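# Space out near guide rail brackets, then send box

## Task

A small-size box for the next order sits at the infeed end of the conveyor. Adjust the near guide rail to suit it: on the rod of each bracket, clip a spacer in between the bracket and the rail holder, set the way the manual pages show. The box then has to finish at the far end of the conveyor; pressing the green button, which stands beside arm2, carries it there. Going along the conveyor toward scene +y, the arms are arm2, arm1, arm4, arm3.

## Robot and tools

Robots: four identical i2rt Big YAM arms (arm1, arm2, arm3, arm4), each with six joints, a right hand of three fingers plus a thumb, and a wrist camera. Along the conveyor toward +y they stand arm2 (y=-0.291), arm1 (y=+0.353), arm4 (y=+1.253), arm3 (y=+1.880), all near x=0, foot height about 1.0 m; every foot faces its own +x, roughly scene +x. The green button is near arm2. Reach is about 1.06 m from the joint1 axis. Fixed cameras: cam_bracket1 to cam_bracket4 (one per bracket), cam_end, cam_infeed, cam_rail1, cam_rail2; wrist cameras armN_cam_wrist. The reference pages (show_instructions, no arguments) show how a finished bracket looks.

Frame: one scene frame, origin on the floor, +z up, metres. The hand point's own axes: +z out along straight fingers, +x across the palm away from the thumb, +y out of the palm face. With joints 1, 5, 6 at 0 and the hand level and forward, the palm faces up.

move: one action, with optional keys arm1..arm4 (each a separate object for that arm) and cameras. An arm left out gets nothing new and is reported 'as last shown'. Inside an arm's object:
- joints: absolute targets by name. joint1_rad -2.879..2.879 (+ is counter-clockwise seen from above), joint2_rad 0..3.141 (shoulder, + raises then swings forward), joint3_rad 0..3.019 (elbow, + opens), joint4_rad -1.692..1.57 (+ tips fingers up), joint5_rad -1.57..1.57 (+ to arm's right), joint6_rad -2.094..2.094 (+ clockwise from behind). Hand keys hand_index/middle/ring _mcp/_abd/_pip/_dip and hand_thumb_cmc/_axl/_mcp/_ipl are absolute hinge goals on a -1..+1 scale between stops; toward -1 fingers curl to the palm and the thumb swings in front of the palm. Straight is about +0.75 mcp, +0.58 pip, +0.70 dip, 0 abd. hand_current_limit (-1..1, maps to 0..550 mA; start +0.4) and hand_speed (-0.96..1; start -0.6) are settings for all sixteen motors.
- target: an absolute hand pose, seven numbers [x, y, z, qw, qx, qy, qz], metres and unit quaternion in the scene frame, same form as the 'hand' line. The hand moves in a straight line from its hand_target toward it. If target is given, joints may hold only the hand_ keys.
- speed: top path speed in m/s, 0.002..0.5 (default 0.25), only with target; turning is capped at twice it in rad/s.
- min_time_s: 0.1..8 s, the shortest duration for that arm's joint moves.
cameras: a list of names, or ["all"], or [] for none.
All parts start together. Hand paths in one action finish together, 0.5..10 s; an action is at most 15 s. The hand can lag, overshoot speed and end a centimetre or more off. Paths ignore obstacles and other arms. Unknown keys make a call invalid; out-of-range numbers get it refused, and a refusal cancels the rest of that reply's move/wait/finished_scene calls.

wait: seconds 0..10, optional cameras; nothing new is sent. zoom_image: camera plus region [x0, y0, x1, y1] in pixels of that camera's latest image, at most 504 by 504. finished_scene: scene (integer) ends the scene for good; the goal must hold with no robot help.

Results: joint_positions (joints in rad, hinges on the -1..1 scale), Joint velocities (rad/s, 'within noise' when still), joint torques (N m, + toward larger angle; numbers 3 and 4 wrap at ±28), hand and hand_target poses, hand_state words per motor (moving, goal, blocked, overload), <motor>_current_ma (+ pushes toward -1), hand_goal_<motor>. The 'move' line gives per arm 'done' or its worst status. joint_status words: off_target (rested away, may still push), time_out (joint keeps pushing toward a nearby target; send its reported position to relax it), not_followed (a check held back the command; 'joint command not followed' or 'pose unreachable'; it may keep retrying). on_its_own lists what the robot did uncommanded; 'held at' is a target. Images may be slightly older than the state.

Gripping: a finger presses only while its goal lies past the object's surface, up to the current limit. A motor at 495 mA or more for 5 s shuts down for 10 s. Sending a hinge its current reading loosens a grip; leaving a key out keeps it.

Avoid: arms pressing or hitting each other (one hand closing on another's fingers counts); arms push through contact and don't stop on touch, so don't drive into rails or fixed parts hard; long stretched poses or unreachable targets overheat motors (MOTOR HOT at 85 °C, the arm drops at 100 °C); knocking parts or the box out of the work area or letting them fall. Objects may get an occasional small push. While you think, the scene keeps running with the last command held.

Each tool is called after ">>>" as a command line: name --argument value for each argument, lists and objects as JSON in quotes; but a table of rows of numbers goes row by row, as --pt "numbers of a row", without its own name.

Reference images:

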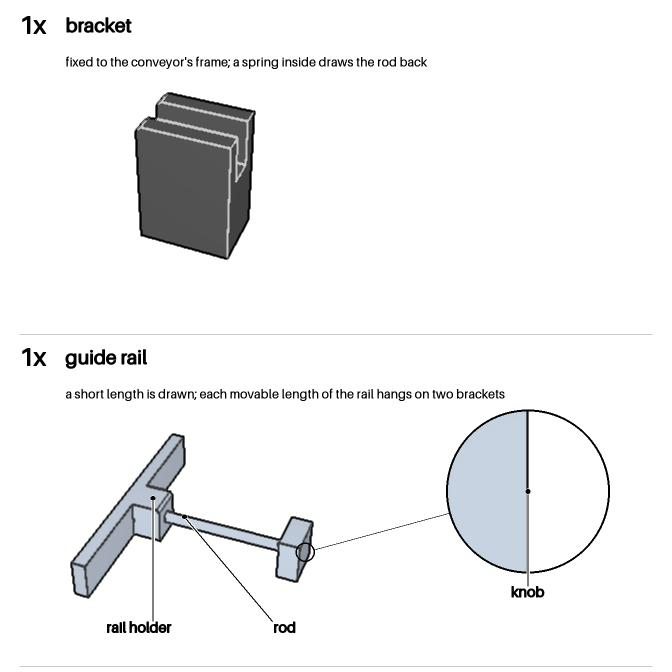

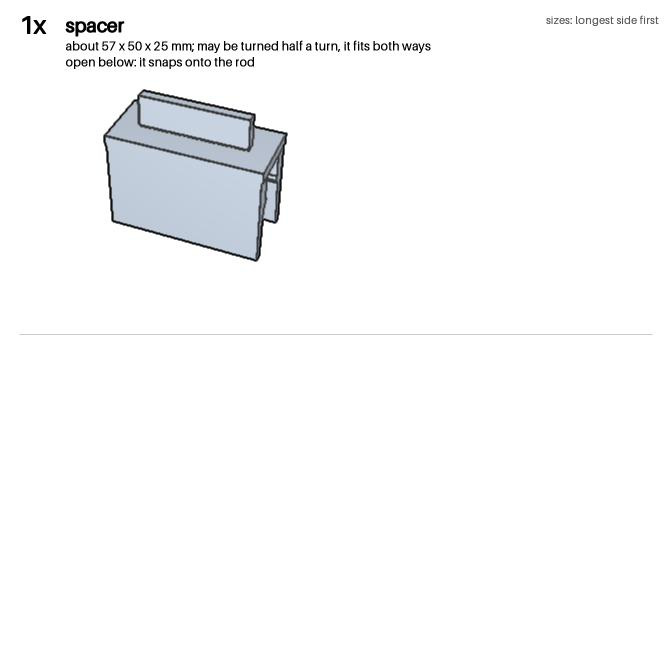

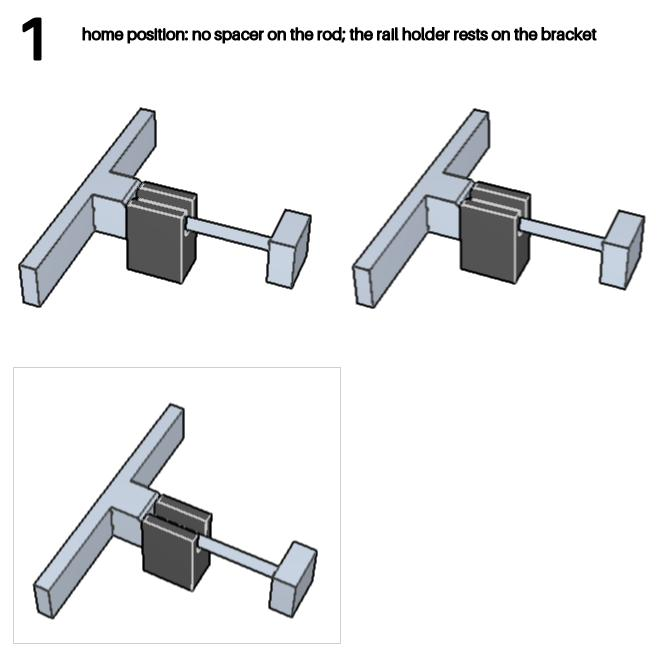

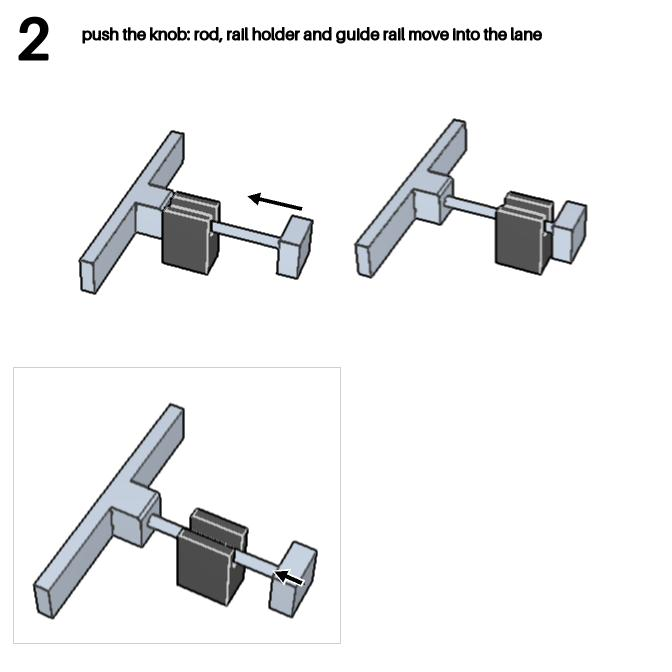

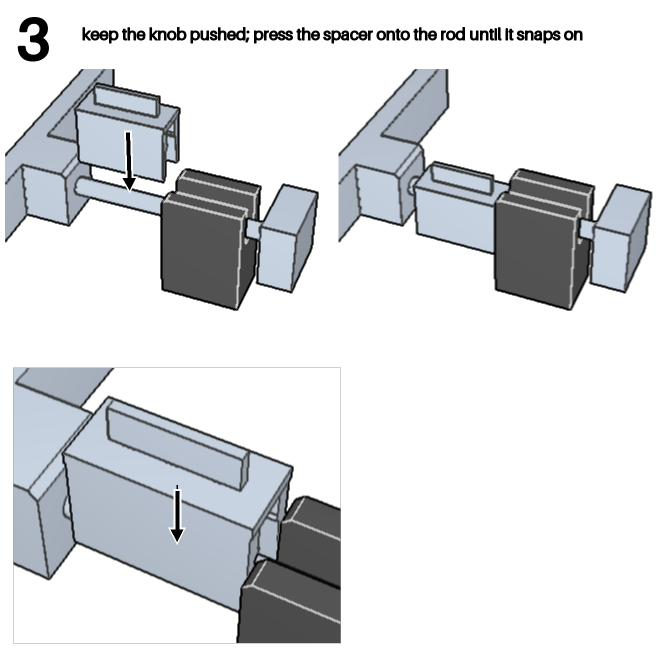

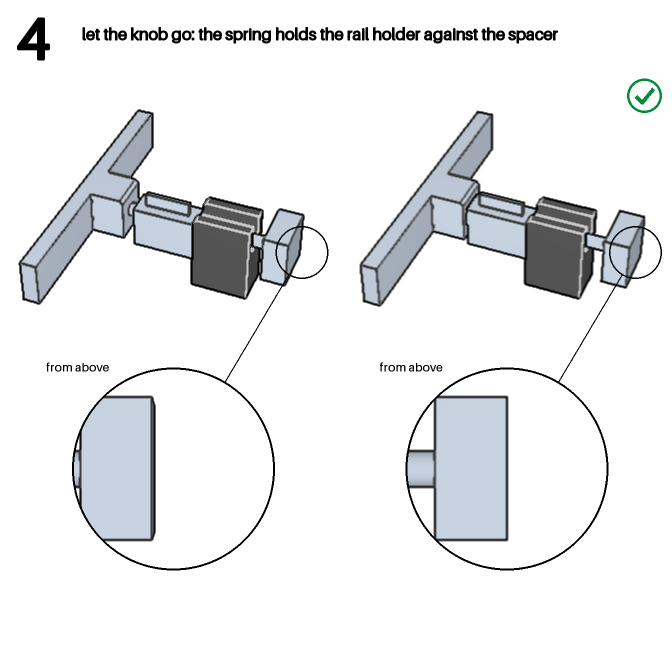

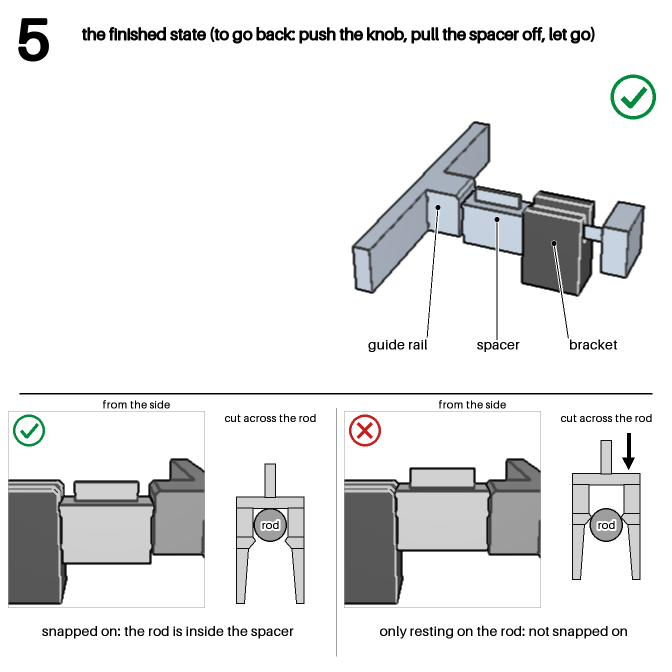

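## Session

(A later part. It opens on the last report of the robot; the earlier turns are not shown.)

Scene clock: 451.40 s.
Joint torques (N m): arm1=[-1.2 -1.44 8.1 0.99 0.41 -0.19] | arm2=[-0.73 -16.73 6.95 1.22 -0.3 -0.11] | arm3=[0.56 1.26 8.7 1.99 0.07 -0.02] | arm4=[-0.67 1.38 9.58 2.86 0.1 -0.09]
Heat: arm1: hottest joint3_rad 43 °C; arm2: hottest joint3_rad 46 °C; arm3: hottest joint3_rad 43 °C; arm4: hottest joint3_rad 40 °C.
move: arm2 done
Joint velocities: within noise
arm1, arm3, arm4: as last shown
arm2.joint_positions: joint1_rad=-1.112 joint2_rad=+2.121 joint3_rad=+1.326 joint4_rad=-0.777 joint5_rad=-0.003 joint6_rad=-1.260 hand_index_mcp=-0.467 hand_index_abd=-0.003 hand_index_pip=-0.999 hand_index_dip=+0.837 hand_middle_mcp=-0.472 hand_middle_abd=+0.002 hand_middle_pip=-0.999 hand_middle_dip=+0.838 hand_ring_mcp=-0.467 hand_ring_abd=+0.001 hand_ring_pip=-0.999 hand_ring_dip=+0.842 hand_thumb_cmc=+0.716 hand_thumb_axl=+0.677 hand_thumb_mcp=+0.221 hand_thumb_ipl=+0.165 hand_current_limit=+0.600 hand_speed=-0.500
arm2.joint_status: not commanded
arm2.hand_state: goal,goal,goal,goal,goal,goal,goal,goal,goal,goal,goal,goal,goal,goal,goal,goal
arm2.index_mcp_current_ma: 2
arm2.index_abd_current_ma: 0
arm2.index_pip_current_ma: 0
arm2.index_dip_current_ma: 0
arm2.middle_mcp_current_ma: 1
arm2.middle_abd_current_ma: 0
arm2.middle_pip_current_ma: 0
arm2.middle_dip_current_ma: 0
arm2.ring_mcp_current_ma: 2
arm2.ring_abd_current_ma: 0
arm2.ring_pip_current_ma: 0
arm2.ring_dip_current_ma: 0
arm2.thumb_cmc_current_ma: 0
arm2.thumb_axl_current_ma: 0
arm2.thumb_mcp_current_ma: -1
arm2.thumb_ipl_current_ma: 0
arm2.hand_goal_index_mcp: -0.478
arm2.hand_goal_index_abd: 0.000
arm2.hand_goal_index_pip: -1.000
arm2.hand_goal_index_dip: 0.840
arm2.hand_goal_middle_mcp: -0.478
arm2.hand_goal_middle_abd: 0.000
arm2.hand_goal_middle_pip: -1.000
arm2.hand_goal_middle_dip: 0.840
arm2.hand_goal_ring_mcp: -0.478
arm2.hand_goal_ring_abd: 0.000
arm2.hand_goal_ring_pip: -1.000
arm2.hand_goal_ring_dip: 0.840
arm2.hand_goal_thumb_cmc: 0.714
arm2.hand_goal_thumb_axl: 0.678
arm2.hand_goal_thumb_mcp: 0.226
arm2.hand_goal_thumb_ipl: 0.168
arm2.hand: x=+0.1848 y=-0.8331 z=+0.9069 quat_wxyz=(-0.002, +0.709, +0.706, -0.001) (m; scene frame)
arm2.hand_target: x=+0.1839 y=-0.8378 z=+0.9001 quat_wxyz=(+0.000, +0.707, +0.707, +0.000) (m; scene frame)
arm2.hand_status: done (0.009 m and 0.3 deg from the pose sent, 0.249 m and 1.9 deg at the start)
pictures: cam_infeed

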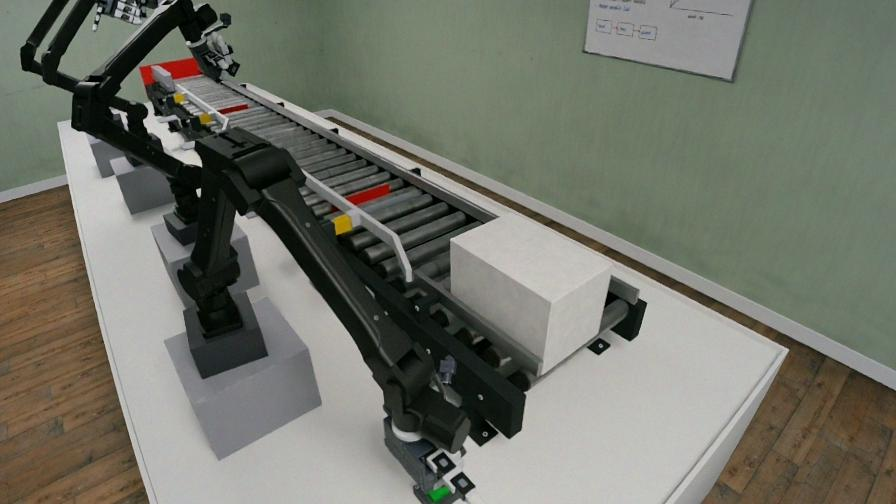

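>>> move --arm2 '{"target": [0.179, -0.842, 0.80, 0, 0.7071, 0.7071, 0], "speed": 0.12}' --cameras '["cam_infeed"]'

>>> zoom_image --camera "cam_infeed" --region '[360, 400, 540, 504]'

>>> move --arm2 '{"target": [0.178, -0.849, 0.770, 0, 0.7071, 0.7071, 0], "speed": 0.06}' --cameras '["cam_infeed"]'

>>> wait --seconds 1.5 --cameras '["cam_infeed", "cam_rail1"]'

Scene clock: 453.03 s.
Joint torques (N m): arm1=[-1.32 -1.61 8.13 0.96 0.41 -0.19] | arm2=[-1.32 -17.2 6.87 1.14 -0.31 -0.07] | arm3=[0.15 1.2 8.98 2.14 0.01 0] | arm4=[-0.5 1.49 9.58 2.89 0.1 -0.09]
Heat: arm1: hottest joint3_rad 43 °C; arm2: hottest joint3_rad 46 °C; arm3: hottest joint3_rad 43 °C; arm4: hottest joint3_rad 40 °C.
move: arm2 off_target
Joint velocities: within noise
arm1, arm3, arm4: as last shown
arm2.joint_positions: joint1_rad=-1.119 joint2_rad=+2.321 joint3_rad=+1.351 joint4_rad=-0.609 joint5_rad=-0.003 joint6_rad=-1.269 hand_index_mcp=-0.467 hand_index_abd=-0.003 hand_index_pip=-0.999 hand_index_dip=+0.837 hand_middle_mcp=-0.472 hand_middle_abd=+0.002 hand_middle_pip=-0.999 hand_middle_dip=+0.838 hand_ring_mcp=-0.467 hand_ring_abd=+0.001 hand_ring_pip=-0.999 hand_ring_dip=+0.842 hand_thumb_cmc=+0.716 hand_thumb_axl=+0.677 hand_thumb_mcp=+0.221 hand_thumb_ipl=+0.165 hand_current_limit=+0.600 hand_speed=-0.500
arm2.joint_status: not commanded
arm2.hand_state: goal,goal,goal,goal,goal,goal,goal,goal,goal,goal,goal,goal,goal,goal,goal,goal
arm2.index_mcp_current_ma: 2
arm2.index_abd_current_ma: 0
arm2.index_pip_current_ma: 0
arm2.index_dip_current_ma: 0
arm2.middle_mcp_current_ma: 1
arm2.middle_abd_current_ma: 0
arm2.middle_pip_current_ma: 0
arm2.middle_dip_current_ma: 0
arm2.ring_mcp_current_ma: 2
arm2.ring_abd_current_ma: 0
arm2.ring_pip_current_ma: 0
arm2.ring_dip_current_ma: 0
arm2.thumb_cmc_current_ma: 0
arm2.thumb_axl_current_ma: 0
arm2.thumb_mcp_current_ma: -1
arm2.thumb_ipl_current_ma: 0
arm2.hand_goal_index_mcp: -0.478
arm2.hand_goal_index_abd: 0.000
arm2.hand_goal_index_pip: -1.000
arm2.hand_goal_index_dip: 0.840
arm2.hand_goal_middle_mcp: -0.478
arm2.hand_goal_middle_abd: 0.000
arm2.hand_goal_middle_pip: -1.000
arm2.hand_goal_middle_dip: 0.840
arm2.hand_goal_ring_mcp: -0.478
arm2.hand_goal_ring_abd: 0.000
arm2.hand_goal_ring_pip: -1.000
arm2.hand_goal_ring_dip: 0.840
arm2.hand_goal_thumb_cmc: 0.714
arm2.hand_goal_thumb_axl: 0.678
arm2.hand_goal_thumb_mcp: 0.226
arm2.hand_goal_thumb_ipl: 0.168
arm2.hand: x=+0.1805 y=-0.8330 z=+0.8080 quat_wxyz=(-0.004, +0.708, +0.707, +0.001) (m; scene frame)
arm2.hand_target: x=+0.1788 y=-0.8417 z=+0.8002 quat_wxyz=(+0.000, +0.707, +0.707, +0.000) (m; scene frame)
arm2.hand_status: off_target (0.012 m and 0.5 deg from the pose sent, 0.107 m and 0.3 deg at the start)
pictures: cam_infeed

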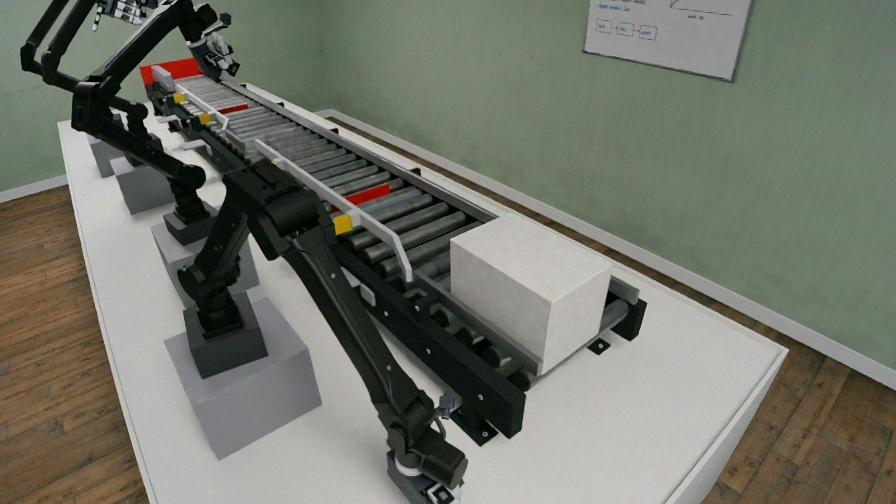

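Scaled by 2.800 from the camera's 896x504 image, which has a finer 1280x720 frame.

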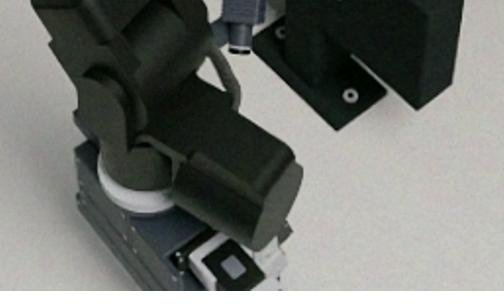

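Scene clock: 454.10 s.
Joint torques (N m): arm1=[-1.2 -1.55 8.1 0.98 0.41 -0.19] | arm2=[-1.32 -17.79 6.74 1.06 -0.22 -0.05] | arm3=[0.67 0.44 8.84 2 0.04 -0.02] | arm4=[-0.38 1.49 9.65 2.84 0.1 -0.09]
Heat: arm1: hottest joint3_rad 43 °C; arm2: hottest joint3_rad 46 °C; arm3: hottest joint3_rad 43 °C; arm4: hottest joint3_rad 40 °C.
move: arm2 off_target
Joint velocities: within noise
arm1, arm3, arm4: as last shown
arm2.joint_positions: joint1_rad=-1.125 joint2_rad=+2.383 joint3_rad=+1.396 joint4_rad=-0.580 joint5_rad=-0.006 joint6_rad=-1.278 hand_index_mcp=-0.467 hand_index_abd=-0.003 hand_index_pip=-0.999 hand_index_dip=+0.837 hand_middle_mcp=-0.480 hand_middle_abd=+0.002 hand_middle_pip=-0.999 hand_middle_dip=+0.838 hand_ring_mcp=-0.473 hand_ring_abd=+0.001 hand_ring_pip=-0.999 hand_ring_dip=+0.842 hand_thumb_cmc=+0.716 hand_thumb_axl=+0.677 hand_thumb_mcp=+0.221 hand_thumb_ipl=+0.165 hand_current_limit=+0.600 hand_speed=-0.500
arm2.joint_status: not commanded
arm2.hand_state: goal,goal,goal,goal,goal,goal,goal,goal,goal,goal,goal,goal,goal,goal,goal,goal
arm2.index_mcp_current_ma: 2
arm2.index_abd_current_ma: 0
arm2.index_pip_current_ma: 0
arm2.index_dip_current_ma: 0
arm2.middle_mcp_current_ma: 0
arm2.middle_abd_current_ma: 0
arm2.middle_pip_current_ma: 0
arm2.middle_dip_current_ma: 0
arm2.ring_mcp_current_ma: 0
arm2.ring_abd_current_ma: 0
arm2.ring_pip_current_ma: 0
arm2.ring_dip_current_ma: 0
arm2.thumb_cmc_current_ma: 0
arm2.thumb_axl_current_ma: 0
arm2.thumb_mcp_current_ma: -1
arm2.thumb_ipl_current_ma: 0
arm2.hand_goal_index_mcp: -0.478
arm2.hand_goal_index_abd: 0.000
arm2.hand_goal_index_pip: -1.000
arm2.hand_goal_index_dip: 0.840
arm2.hand_goal_middle_mcp: -0.478
arm2.hand_goal_middle_abd: 0.000
arm2.hand_goal_middle_pip: -1.000
arm2.hand_goal_middle_dip: 0.840
arm2.hand_goal_ring_mcp: -0.478
arm2.hand_goal_ring_abd: 0.000
arm2.hand_goal_ring_pip: -1.000
arm2.hand_goal_ring_dip: 0.840
arm2.hand_goal_thumb_cmc: 0.714
arm2.hand_goal_thumb_axl: 0.678
arm2.hand_goal_thumb_mcp: 0.226
arm2.hand_goal_thumb_ipl: 0.168
arm2.hand: x=+0.1813 y=-0.8440 z=+0.7853 quat_wxyz=(+0.001, +0.707, +0.708, -0.001) (m; scene frame)
arm2.hand_target: x=+0.1779 y=-0.8483 z=+0.7704 quat_wxyz=(+0.000, +0.707, +0.707, +0.000) (m; scene frame)
arm2.hand_status: off_target (0.016 m and 0.2 deg from the pose sent, 0.041 m and 0.5 deg at the start)
pictures: cam_infeed

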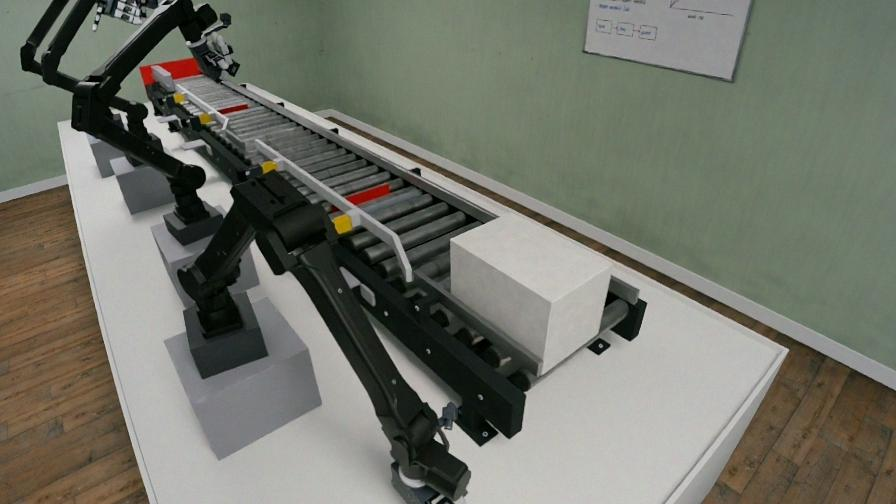

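Scene clock: 455.60 s.
Joint torques (N m): arm1=[-1.2 -1.49 8.1 0.99 0.41 -0.19] | arm2=[-1.85 -17.9 6.74 1.13 -0.23 -0.04] | arm3=[0.85 1.26 8.65 2 0.03 -0.02] | arm4=[-0.44 1.38 9.63 2.88 0.1 -0.09]
Heat: arm1: hottest joint3_rad 43 °C; arm2: hottest joint3_rad 46 °C; arm3: hottest joint3_rad 43 °C; arm4: hottest joint3_rad 40 °C.
Joint velocities: within noise
arm1.joint_positions: joint1_rad=+0.377 joint2_rad=+0.799 joint3_rad=+1.304 joint4_rad=-1.696 joint5_rad=+0.006 joint6_rad=+0.493 hand_index_mcp=-0.987 hand_index_abd=+0.002 hand_index_pip=-0.080 hand_index_dip=+0.694 hand_middle_mcp=-0.994 hand_middle_abd=+0.002 hand_middle_pip=-0.077 hand_middle_dip=+0.698 hand_ring_mcp=-0.473 hand_ring_abd=+0.001 hand_ring_pip=-0.999 hand_ring_dip=+0.843 hand_thumb_cmc=+0.714 hand_thumb_axl=+0.676 hand_thumb_mcp=+0.219 hand_thumb_ipl=+0.165 hand_current_limit=+0.600 hand_speed=-0.500
arm1.joint_status: not commanded
arm1.hand_state: goal,goal,goal,goal,goal,goal,goal,goal,goal,goal,goal,goal,goal,goal,goal,goal
arm1.index_mcp_current_ma: 29
arm1.index_abd_current_ma: 2
arm1.index_pip_current_ma: 0
arm1.index_dip_current_ma: -3
arm1.middle_mcp_current_ma: 12
arm1.middle_abd_current_ma: 2
arm1.middle_pip_current_ma: 4
arm1.middle_dip_current_ma: 3
arm1.ring_mcp_current_ma: 8
arm1.ring_abd_current_ma: 1
arm1.ring_pip_current_ma: 2
arm1.ring_dip_current_ma: 3
arm1.thumb_cmc_current_ma: 0
arm1.thumb_axl_current_ma: -3
arm1.thumb_mcp_current_ma: -16
arm1.thumb_ipl_current_ma: -5
arm1.hand_goal_index_mcp: -1.000
arm1.hand_goal_index_abd: 0.000
arm1.hand_goal_index_pip: -0.080
arm1.hand_goal_index_dip: 0.696
arm1.hand_goal_middle_mcp: -1.000
arm1.hand_goal_middle_abd: 0.000
arm1.hand_goal_middle_pip: -0.080
arm1.hand_goal_middle_dip: 0.696
arm1.hand_goal_ring_mcp: -0.478
arm1.hand_goal_ring_abd: 0.000
arm1.hand_goal_ring_pip: -1.000
arm1.hand_goal_ring_dip: 0.840
arm1.hand_goal_thumb_cmc: 0.714
arm1.hand_goal_thumb_axl: 0.678
arm1.hand_goal_thumb_mcp: 0.226
arm1.hand_goal_thumb_ipl: 0.168
arm1.hand: x=+0.3122 y=+0.4375 z=+1.4079 quat_wxyz=(+0.057, +0.695, +0.694, +0.179) (m; scene frame)
arm1.hand_target: x=+0.3116 y=+0.4336 z=+1.4049 quat_wxyz=(+0.058, +0.697, +0.694, +0.171) (m; scene frame)
arm1.hand_status: not commanded
arm2.joint_positions: joint1_rad=-1.125 joint2_rad=+2.383 joint3_rad=+1.396 joint4_rad=-0.580 joint5_rad=-0.006 joint6_rad=-1.278 hand_index_mcp=-0.467 hand_index_abd=-0.003 hand_index_pip=-0.999 hand_index_dip=+0.837 hand_middle_mcp=-0.480 hand_middle_abd=+0.002 hand_middle_pip=-0.999 hand_middle_dip=+0.838 hand_ring_mcp=-0.473 hand_ring_abd=+0.001 hand_ring_pip=-0.999 hand_ring_dip=+0.842 hand_thumb_cmc=+0.716 hand_thumb_axl=+0.677 hand_thumb_mcp=+0.221 hand_thumb_ipl=+0.165 hand_current_limit=+0.600 hand_speed=-0.500
arm2.joint_status: not commanded
arm2.hand_state: goal,goal,goal,goal,goal,goal,goal,goal,goal,goal,goal,goal,goal,goal,goal,goal
arm2.index_mcp_current_ma: 2
arm2.index_abd_current_ma: 0
arm2.index_pip_current_ma: 0
arm2.index_dip_current_ma: 0
arm2.middle_mcp_current_ma: 0
arm2.middle_abd_current_ma: 0
arm2.middle_pip_current_ma: 0
arm2.middle_dip_current_ma: 0
arm2.ring_mcp_current_ma: 0
arm2.ring_abd_current_ma: 0
arm2.ring_pip_current_ma: 0
arm2.ring_dip_current_ma: 0
arm2.thumb_cmc_current_ma: 0
arm2.thumb_axl_current_ma: 0
arm2.thumb_mcp_current_ma: -1
arm2.thumb_ipl_current_ma: 0
arm2.hand_goal_index_mcp: -0.478
arm2.hand_goal_index_abd: 0.000
arm2.hand_goal_index_pip: -1.000
arm2.hand_goal_index_dip: 0.840
arm2.hand_goal_middle_mcp: -0.478
arm2.hand_goal_middle_abd: 0.000
arm2.hand_goal_middle_pip: -1.000
arm2.hand_goal_middle_dip: 0.840
arm2.hand_goal_ring_mcp: -0.478
arm2.hand_goal_ring_abd: 0.000
arm2.hand_goal_ring_pip: -1.000
arm2.hand_goal_ring_dip: 0.840
arm2.hand_goal_thumb_cmc: 0.714
arm2.hand_goal_thumb_axl: 0.678
arm2.hand_goal_thumb_mcp: 0.226
arm2.hand_goal_thumb_ipl: 0.168
arm2.hand: x=+0.1813 y=-0.8440 z=+0.7853 quat_wxyz=(+0.001, +0.707, +0.708, -0.001) (m; scene frame)
arm2.hand_target: x=+0.1779 y=-0.8483 z=+0.7704 quat_wxyz=(+0.000, +0.707, +0.707, +0.000) (m; scene frame)
arm2.hand_status: off_target (0.016 m and 0.2 deg from the pose sent, 0.041 m and 0.5 deg at the start)
arm3.joint_positions: joint1_rad=-0.066 joint2_rad=+0.623 joint3_rad=+1.407 joint4_rad=-1.267 joint5_rad=-0.036 joint6_rad=+1.128 hand_index_mcp=+0.754 hand_index_abd=+0.001 hand_index_pip=+0.577 hand_index_dip=+0.696 hand_middle_mcp=+0.754 hand_middle_abd=+0.001 hand_middle_pip=+0.577 hand_middle_dip=+0.696 hand_ring_mcp=+0.754 hand_ring_abd=+0.001 hand_ring_pip=+0.577 hand_ring_dip=+0.696 hand_thumb_cmc=+0.714 hand_thumb_axl=+0.677 hand_thumb_mcp=+0.226 hand_thumb_ipl=+0.168 hand_current_limit=+0.400 hand_speed=-0.600
arm3.joint_status: not commanded
arm3.hand_state: goal,goal,goal,goal,goal,goal,goal,goal,goal,goal,goal,goal,goal,goal,goal,goal
arm3.index_mcp_current_ma: 0
arm3.index_abd_current_ma: 0
arm3.index_pip_current_ma: 1
arm3.index_dip_current_ma: 0
arm3.middle_mcp_current_ma: 0
arm3.middle_abd_current_ma: 1
arm3.middle_pip_current_ma: 1
arm3.middle_dip_current_ma: 0
arm3.ring_mcp_current_ma: 0
arm3.ring_abd_current_ma: 0
arm3.ring_pip_current_ma: 1
arm3.ring_dip_current_ma: 0
arm3.thumb_cmc_current_ma: 0
arm3.thumb_axl_current_ma: -1
arm3.thumb_mcp_current_ma: 0
arm3.thumb_ipl_current_ma: 0
arm3.hand_goal_index_mcp: 0.754
arm3.hand_goal_index_abd: 0.000
arm3.hand_goal_index_pip: 0.576
arm3.hand_goal_index_dip: 0.696
arm3.hand_goal_middle_mcp: 0.754
arm3.hand_goal_middle_abd: 0.000
arm3.hand_goal_middle_pip: 0.576
arm3.hand_goal_middle_dip: 0.696
arm3.hand_goal_ring_mcp: 0.754
arm3.hand_goal_ring_abd: 0.000
arm3.hand_goal_ring_pip: 0.576
arm3.hand_goal_ring_dip: 0.696
arm3.hand_goal_thumb_cmc: 0.714
arm3.hand_goal_thumb_axl: 0.678
arm3.hand_goal_thumb_mcp: 0.226
arm3.hand_goal_thumb_ipl: 0.168
arm3.hand: x=+0.1674 y=+1.7468 z=+1.5789 quat_wxyz=(+0.148, +0.846, +0.109, +0.500) (m; scene frame)
arm3.hand_target: x=+0.1644 y=+1.7474 z=+1.5900 quat_wxyz=(+0.152, +0.840, +0.109, +0.510) (m; scene frame)
arm3.hand_status: not commanded
arm4.joint_positions: joint1_rad=+0.036 joint2_rad=+0.636 joint3_rad=+1.438 joint4_rad=-1.159 joint5_rad=-0.065 joint6_rad=+1.072 hand_index_mcp=+0.755 hand_index_abd=+0.001 hand_index_pip=+0.577 hand_index_dip=+0.696 hand_middle_mcp=+0.755 hand_middle_abd=+0.001 hand_middle_pip=+0.577 hand_middle_dip=+0.696 hand_ring_mcp=+0.755 hand_ring_abd=+0.001 hand_ring_pip=+0.577 hand_ring_dip=+0.696 hand_thumb_cmc=+0.715 hand_thumb_axl=+0.677 hand_thumb_mcp=+0.226 hand_thumb_ipl=+0.168 hand_current_limit=+0.400 hand_speed=-0.600
arm4.joint_status: not commanded
arm4.hand_state: goal,goal,goal,goal,goal,goal,goal,goal,goal,goal,goal,goal,goal,goal,goal,goal
arm4.index_mcp_current_ma: 2
arm4.index_abd_current_ma: 1
arm4.index_pip_current_ma: 1
arm4.index_dip_current_ma: 0
arm4.middle_mcp_current_ma: 2
arm4.middle_abd_current_ma: 0
arm4.middle_pip_current_ma: 1
arm4.middle_dip_current_ma: 0
arm4.ring_mcp_current_ma: 2
arm4.ring_abd_current_ma: 1
arm4.ring_pip_current_ma: 1
arm4.ring_dip_current_ma: 0
arm4.thumb_cmc_current_ma: 2
arm4.thumb_axl_current_ma: -1
arm4.thumb_mcp_current_ma: 0
arm4.thumb_ipl_current_ma: 0
arm4.hand_goal_index_mcp: 0.754
arm4.hand_goal_index_abd: 0.000
arm4.hand_goal_index_pip: 0.576
arm4.hand_goal_index_dip: 0.696
arm4.hand_goal_middle_mcp: 0.754
arm4.hand_goal_middle_abd: 0.000
arm4.hand_goal_middle_pip: 0.576
arm4.hand_goal_middle_dip: 0.696
arm4.hand_goal_ring_mcp: 0.754
arm4.hand_goal_ring_abd: 0.000
arm4.hand_goal_ring_pip: 0.576
arm4.hand_goal_ring_dip: 0.696
arm4.hand_goal_thumb_cmc: 0.714
arm4.hand_goal_thumb_axl: 0.678
arm4.hand_goal_thumb_mcp: 0.226
arm4.hand_goal_thumb_ipl: 0.168
arm4.hand: x=+0.3151 y=+1.2167 z=+1.6294 quat_wxyz=(+0.081, +0.779, +0.272, +0.559) (m; scene frame)
arm4.hand_target: x=+0.3107 y=+1.2162 z=+1.6444 quat_wxyz=(+0.084, +0.770, +0.270, +0.572) (m; scene frame)
arm4.hand_status: not commanded
wait: 1.50 s; at rest by 0.27 s
pictures: cam_infeed, cam_rail1

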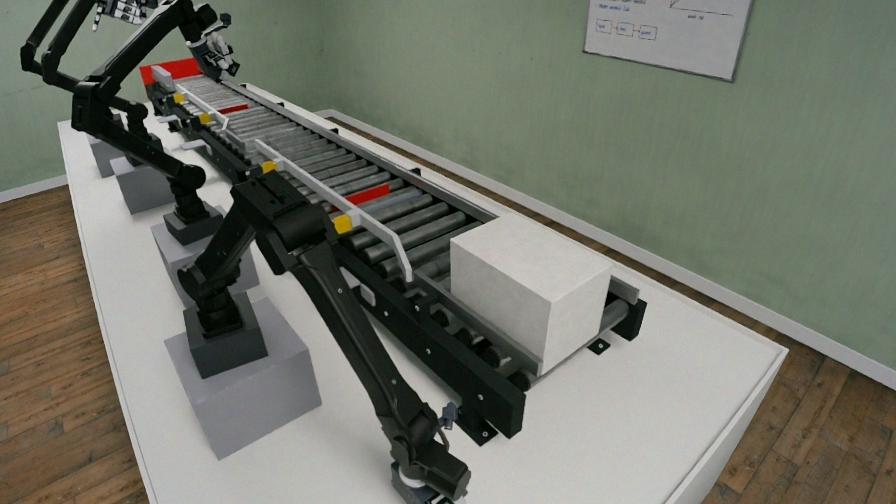

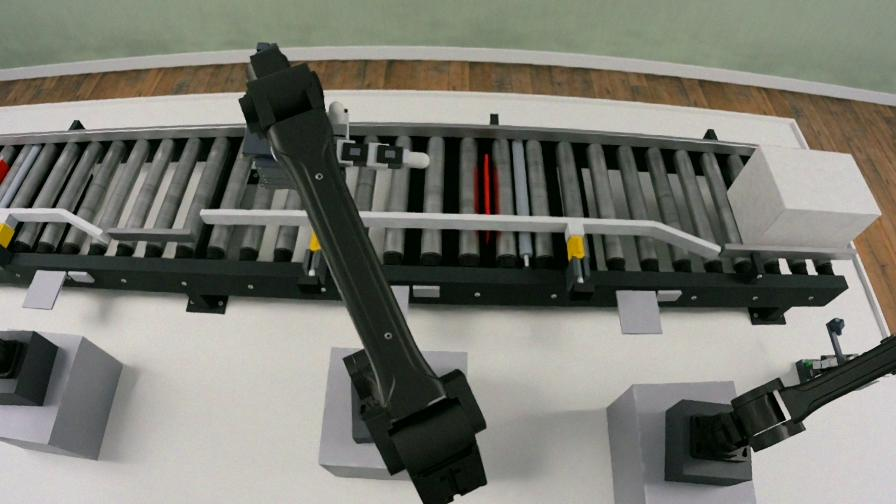

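>>> zoom_image --camera "cam_rail1" --region '[760, 300, 896, 420]'

>>> zoom_image --camera "cam_infeed" --region '[360, 380, 540, 504]'

Scaled by 3.706 from the camera's 896x504 image, which has a finer 1280x720 frame.

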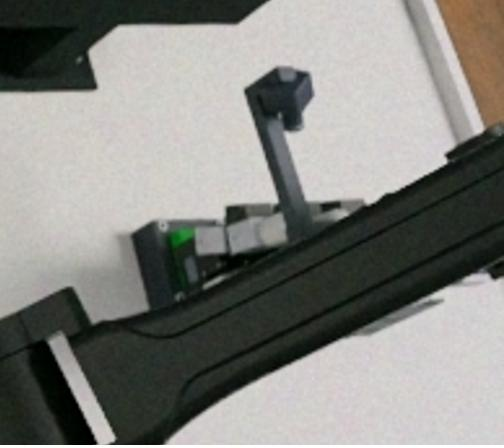

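Scaled by 2.800 from the camera's 896x504 image, which has a finer 1280x720 frame.

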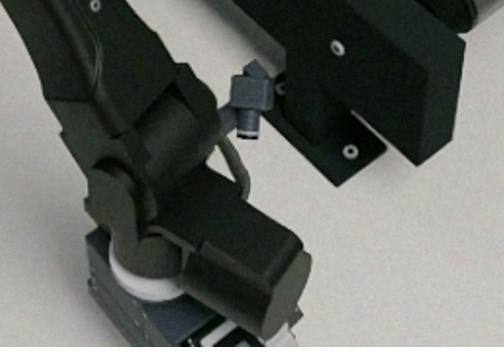

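>>> move --arm2 '{"target": [0.180, -0.840, 0.83, 0, 0.7071, 0.7071, 0], "speed": 0.1}' --cameras '["cam_infeed", "cam_rail1", "arm2_cam_wrist"]'

>>> zoom_image --camera "cam_rail1" --region '[760, 300, 896, 420]'

>>> zoom_image --camera "cam_infeed" --region '[360, 380, 540, 504]'

Scene clock: 459.73 s.
Joint torques (N m): arm1=[-1.26 -1.49 8.1 1.01 0.41 -0.19] | arm2=[-0.62 -19.31 4.97 0.42 -0.17 0] | arm3=[0.03 1.49 8.79 2.02 -0.03 -0.07] | arm4=[-0.62 1.44 9.61 2.86 0.09 -0.09]
Heat: arm1: hottest joint3_rad 43 °C; arm2: hottest joint3_rad 46 °C; arm3: hottest joint3_rad 43 °C; arm4: hottest joint3_rad 40 °C.
move: arm2 done
Joint velocities: within noise
arm1, arm3, arm4: as last shown
arm2.joint_positions: joint1_rad=-1.125 joint2_rad=+2.283 joint3_rad=+1.360 joint4_rad=-0.636 joint5_rad=-0.006 joint6_rad=-1.278 hand_index_mcp=-0.467 hand_index_abd=-0.003 hand_index_pip=-0.999 hand_index_dip=+0.837 hand_middle_mcp=-0.474 hand_middle_abd=+0.002 hand_middle_pip=-0.999 hand_middle_dip=+0.838 hand_ring_mcp=-0.473 hand_ring_abd=+0.001 hand_ring_pip=-0.999 hand_ring_dip=+0.842 hand_thumb_cmc=+0.716 hand_thumb_axl=+0.677 hand_thumb_mcp=+0.221 hand_thumb_ipl=+0.165 hand_current_limit=+0.600 hand_speed=-0.500
arm2.joint_status: not commanded
arm2.hand_state: goal,goal,goal,goal,goal,goal,goal,goal,goal,goal,goal,goal,goal,goal,goal,goal
arm2.index_mcp_current_ma: 2
arm2.index_abd_current_ma: 0
arm2.index_pip_current_ma: 0
arm2.index_dip_current_ma: 0
arm2.middle_mcp_current_ma: 0
arm2.middle_abd_current_ma: 0
arm2.middle_pip_current_ma: 0
arm2.middle_dip_current_ma: 0
arm2.ring_mcp_current_ma: 0
arm2.ring_abd_current_ma: 0
arm2.ring_pip_current_ma: 0
arm2.ring_dip_current_ma: 0
arm2.thumb_cmc_current_ma: 0
arm2.thumb_axl_current_ma: 0
arm2.thumb_mcp_current_ma: -1
arm2.thumb_ipl_current_ma: 0
arm2.hand_goal_index_mcp: -0.478
arm2.hand_goal_index_abd: 0.000
arm2.hand_goal_index_pip: -1.000
arm2.hand_goal_index_dip: 0.840
arm2.hand_goal_middle_mcp: -0.478
arm2.hand_goal_middle_abd: 0.000
arm2.hand_goal_middle_pip: -1.000
arm2.hand_goal_middle_dip: 0.840
arm2.hand_goal_ring_mcp: -0.478
arm2.hand_goal_ring_abd: 0.000
arm2.hand_goal_ring_pip: -1.000
arm2.hand_goal_ring_dip: 0.840
arm2.hand_goal_thumb_cmc: 0.714
arm2.hand_goal_thumb_axl: 0.678
arm2.hand_goal_thumb_mcp: 0.226
arm2.hand_goal_thumb_ipl: 0.168
arm2.hand: x=+0.1814 y=-0.8434 z=+0.8310 quat_wxyz=(+0.005, +0.706, +0.708, -0.003) (m; scene frame)
arm2.hand_target: x=+0.1801 y=-0.8400 z=+0.8300 quat_wxyz=(+0.000, +0.707, +0.707, +0.000) (m; scene frame)
arm2.hand_status: done (0.004 m and 0.6 deg from the pose sent, 0.045 m and 0.2 deg at the start)
pictures: arm2_cam_wrist, cam_infeed, cam_rail1
camera_calibration:
arm2_cam_wrist: T_world_to_cam=[[0.633235, -0.768588, 0.0910239, -0.813082], [-0.552462, -0.366509, 0.748636, -0.884414], [-0.542032, -0.52435, -0.656703, 0.32493], [0, 0, 0, 1]] pos_world=[0.202389, -0.778694, 0.949496]

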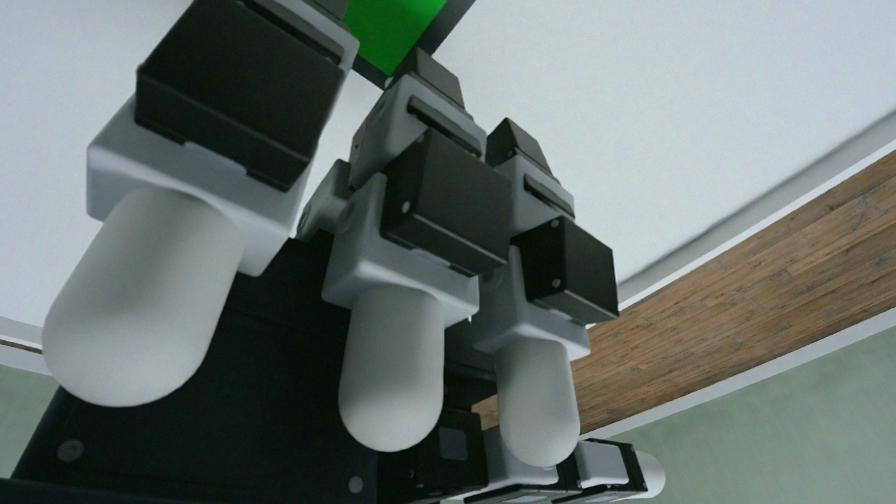

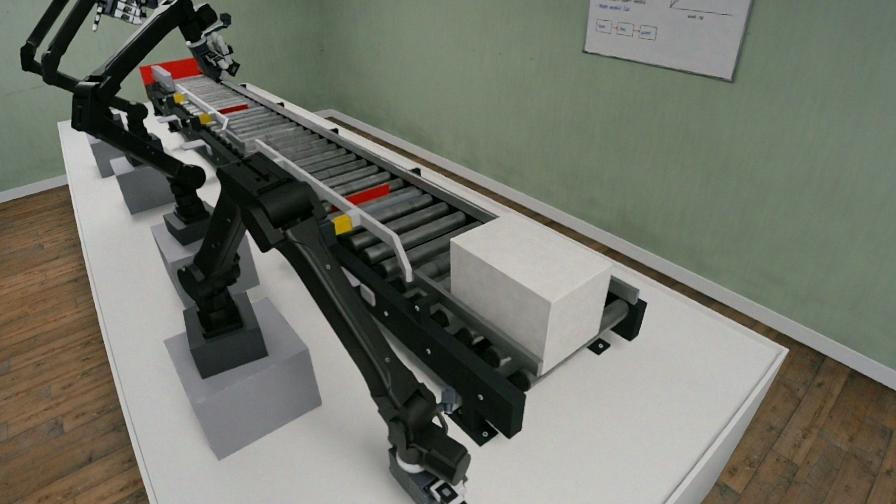

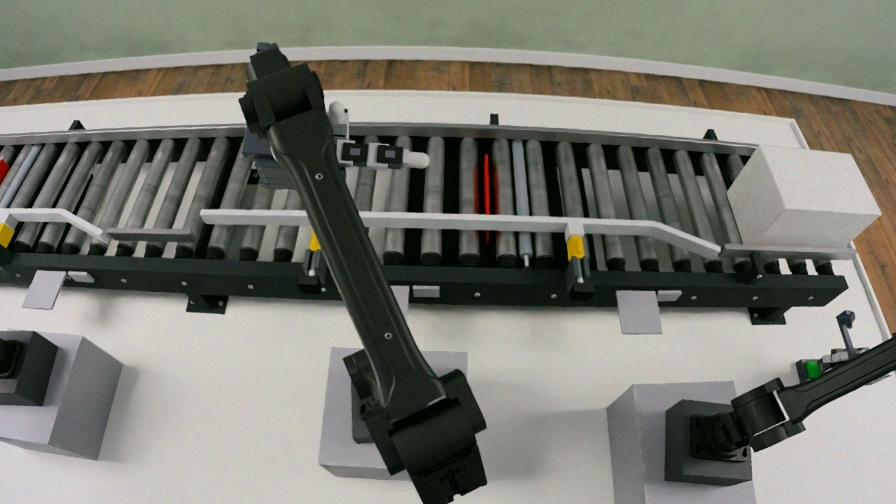

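Scaled by 3.706 from the camera's 896x504 image, which has a finer 1280x720 frame.

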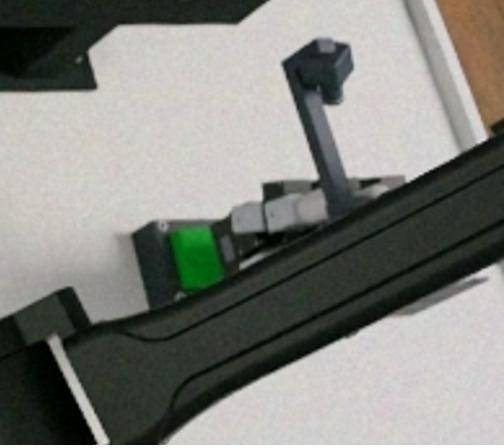

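Scaled by 2.800 from the camera's 896x504 image, which has a finer 1280x720 frame.

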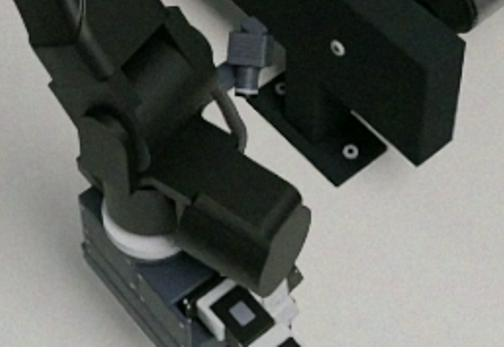

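>>> zoom_image --camera "arm2_cam_wrist" --region '[280, 0, 520, 140]'

Scaled by 2.100 from the camera's 896x504 image, which has a finer 1280x720 frame.

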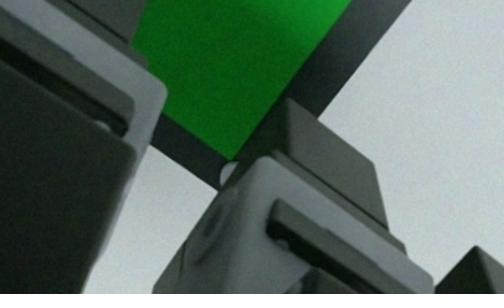

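>>> move --arm2 '{"target": [0.185, -0.828, 0.80, 0, 0.7071, 0.7071, 0], "speed": 0.1}'

>>> move --arm2 '{"target": [0.183, -0.830, 0.765, 0, 0.7071, 0.7071, 0], "speed": 0.06}' --cameras '["arm2_cam_wrist", "cam_infeed"]'

Scene clock: 461.10 s.
Joint torques (N m): arm1=[-1.14 -1.49 8.12 0.98 0.42 -0.19] | arm2=[-0.38 -17.38 4.74 1.26 -0.19 0.15] | arm3=[0.91 0.97 8.57 2.04 0.04 -0.03] | arm4=[-0.44 1.61 9.62 2.84 0.09 -0.08]
Heat: arm1: hottest joint3_rad 43 °C; arm2: hottest joint3_rad 45 °C; arm3: hottest joint3_rad 43 °C; arm4: hottest joint3_rad 40 °C.
move: arm2 off_target
Joint velocities: within noise
arm1, arm3, arm4: as last shown
arm2.joint_positions: joint1_rad=-1.119 joint2_rad=+2.294 joint3_rad=+1.338 joint4_rad=-0.586 joint5_rad=-0.006 joint6_rad=-1.271 hand_index_mcp=-0.467 hand_index_abd=-0.003 hand_index_pip=-0.999 hand_index_dip=+0.837 hand_middle_mcp=-0.474 hand_middle_abd=+0.002 hand_middle_pip=-0.999 hand_middle_dip=+0.838 hand_ring_mcp=-0.473 hand_ring_abd=+0.001 hand_ring_pip=-0.999 hand_ring_dip=+0.842 hand_thumb_cmc=+0.716 hand_thumb_axl=+0.677 hand_thumb_mcp=+0.221 hand_thumb_ipl=+0.165 hand_current_limit=+0.600 hand_speed=-0.500
arm2.joint_status: not commanded
arm2.hand_state: goal,goal,goal,goal,goal,goal,goal,goal,goal,goal,goal,goal,goal,goal,goal,goal
arm2.index_mcp_current_ma: 2
arm2.index_abd_current_ma: 0
arm2.index_pip_current_ma: 0
arm2.index_dip_current_ma: 0
arm2.middle_mcp_current_ma: 0
arm2.middle_abd_current_ma: 0
arm2.middle_pip_current_ma: 0
arm2.middle_dip_current_ma: 0
arm2.ring_mcp_current_ma: 0
arm2.ring_abd_current_ma: 0
arm2.ring_pip_current_ma: 0
arm2.ring_dip_current_ma: 0
arm2.thumb_cmc_current_ma: 0
arm2.thumb_axl_current_ma: 0
arm2.thumb_mcp_current_ma: -1
arm2.thumb_ipl_current_ma: 0
arm2.hand_goal_index_mcp: -0.478
arm2.hand_goal_index_abd: 0.000
arm2.hand_goal_index_pip: -1.000
arm2.hand_goal_index_dip: 0.840
arm2.hand_goal_middle_mcp: -0.478
arm2.hand_goal_middle_abd: 0.000
arm2.hand_goal_middle_pip: -1.000
arm2.hand_goal_middle_dip: 0.840
arm2.hand_goal_ring_mcp: -0.478
arm2.hand_goal_ring_abd: 0.000
arm2.hand_goal_ring_pip: -1.000
arm2.hand_goal_ring_dip: 0.840
arm2.hand_goal_thumb_cmc: 0.714
arm2.hand_goal_thumb_axl: 0.678
arm2.hand_goal_thumb_mcp: 0.226
arm2.hand_goal_thumb_ipl: 0.168
arm2.hand: x=+0.1835 y=-0.8393 z=+0.8211 quat_wxyz=(+0.013, +0.707, +0.707, -0.007) (m; scene frame)
arm2.hand_target: x=+0.1846 y=-0.8276 z=+0.8009 quat_wxyz=(+0.000, +0.707, +0.707, +0.000) (m; scene frame)
arm2.hand_status: off_target (0.024 m and 1.6 deg from the pose sent, 0.035 m and 0.6 deg at the start)
pictures: none

Scene clock: 462.20 s.
Joint torques (N m): arm1=[-1.32 -1.55 8.09 0.99 0.41 -0.19] | arm2=[-0.44 -16.03 6.38 1.25 -0.2 0.04] | arm3=[0.44 0.56 8.61 2.09 -0.02 -0.01] | arm4=[-0.62 1.49 9.62 2.88 0.1 -0.08]
Heat: arm1: hottest joint3_rad 43 °C; arm2: hottest joint3_rad 45 °C; arm3: hottest joint3_rad 43 °C; arm4: hottest joint3_rad 40 °C.
move: arm2 off_target
Joint velocities: within noise
arm1, arm3, arm4: as last shown
arm2.joint_positions: joint1_rad=-1.118 joint2_rad=+2.367 joint3_rad=+1.341 joint4_rad=-0.537 joint5_rad=-0.006 joint6_rad=-1.271 hand_index_mcp=-0.467 hand_index_abd=-0.003 hand_index_pip=-0.999 hand_index_dip=+0.837 hand_middle_mcp=-0.481 hand_middle_abd=+0.002 hand_middle_pip=-0.999 hand_middle_dip=+0.838 hand_ring_mcp=-0.473 hand_ring_abd=+0.001 hand_ring_pip=-0.999 hand_ring_dip=+0.842 hand_thumb_cmc=+0.716 hand_thumb_axl=+0.677 hand_thumb_mcp=+0.221 hand_thumb_ipl=+0.165 hand_current_limit=+0.600 hand_speed=-0.500
arm2.joint_status: not commanded
arm2.hand_state: goal,goal,goal,goal,goal,goal,goal,goal,goal,goal,goal,goal,goal,goal,goal,goal
arm2.index_mcp_current_ma: 2
arm2.index_abd_current_ma: 0
arm2.index_pip_current_ma: 0
arm2.index_dip_current_ma: 0
arm2.middle_mcp_current_ma: 0
arm2.middle_abd_current_ma: 0
arm2.middle_pip_current_ma: 0
arm2.middle_dip_current_ma: 0
arm2.ring_mcp_current_ma: 0
arm2.ring_abd_current_ma: 0
arm2.ring_pip_current_ma: 0
arm2.ring_dip_current_ma: 0
arm2.thumb_cmc_current_ma: 0
arm2.thumb_axl_current_ma: 0
arm2.thumb_mcp_current_ma: -1
arm2.thumb_ipl_current_ma: 0
arm2.hand_goal_index_mcp: -0.478
arm2.hand_goal_index_abd: 0.000
arm2.hand_goal_index_pip: -1.000
arm2.hand_goal_index_dip: 0.840
arm2.hand_goal_middle_mcp: -0.478
arm2.hand_goal_middle_abd: 0.000
arm2.hand_goal_middle_pip: -1.000
arm2.hand_goal_middle_dip: 0.840
arm2.hand_goal_ring_mcp: -0.478
arm2.hand_goal_ring_abd: 0.000
arm2.hand_goal_ring_pip: -1.000
arm2.hand_goal_ring_dip: 0.840
arm2.hand_goal_thumb_cmc: 0.714
arm2.hand_goal_thumb_axl: 0.678
arm2.hand_goal_thumb_mcp: 0.226
arm2.hand_goal_thumb_ipl: 0.168
arm2.hand: x=+0.1801 y=-0.8285 z=+0.7824 quat_wxyz=(+0.003, +0.707, +0.707, -0.001) (m; scene frame)
arm2.hand_target: x=+0.1828 y=-0.8293 z=+0.7655 quat_wxyz=(+0.000, +0.707, +0.707, +0.000) (m; scene frame)
arm2.hand_status: off_target (0.018 m and 0.3 deg from the pose sent, 0.057 m and 1.6 deg at the start)
pictures: arm2_cam_wrist, cam_infeed
camera_calibration:
arm2_cam_wrist: T_world_to_cam=[[0.63283, -0.769495, 0.0860415, -0.793165], [-0.551545, -0.369996, 0.747597, -0.845404], [-0.543437, -0.520558, -0.658556, 0.304959], [0, 0, 0, 1]] pos_world=[0.201386, -0.764384, 0.901099]

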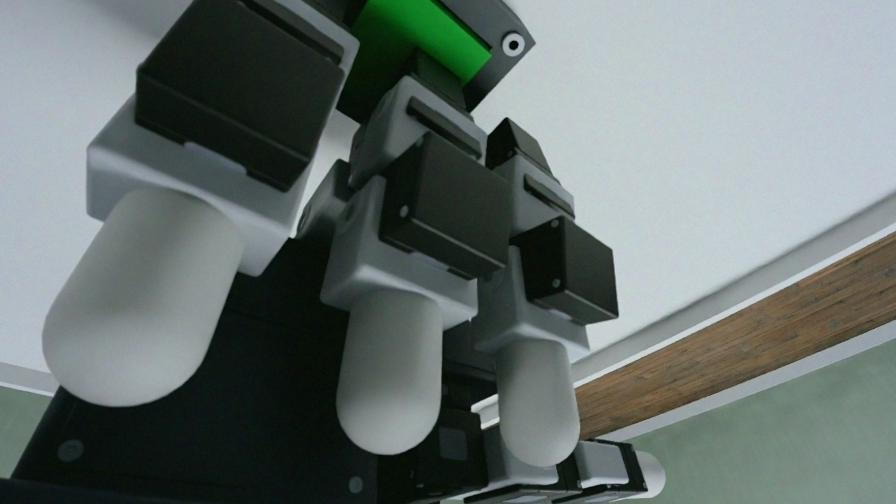

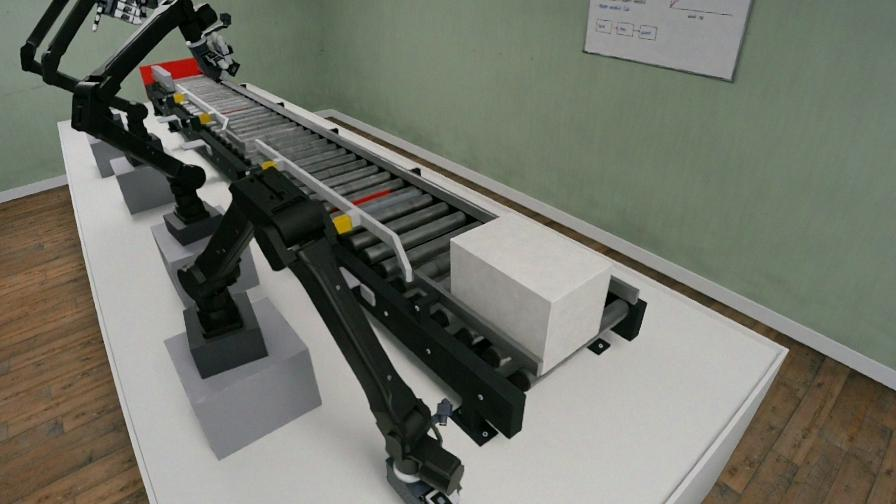

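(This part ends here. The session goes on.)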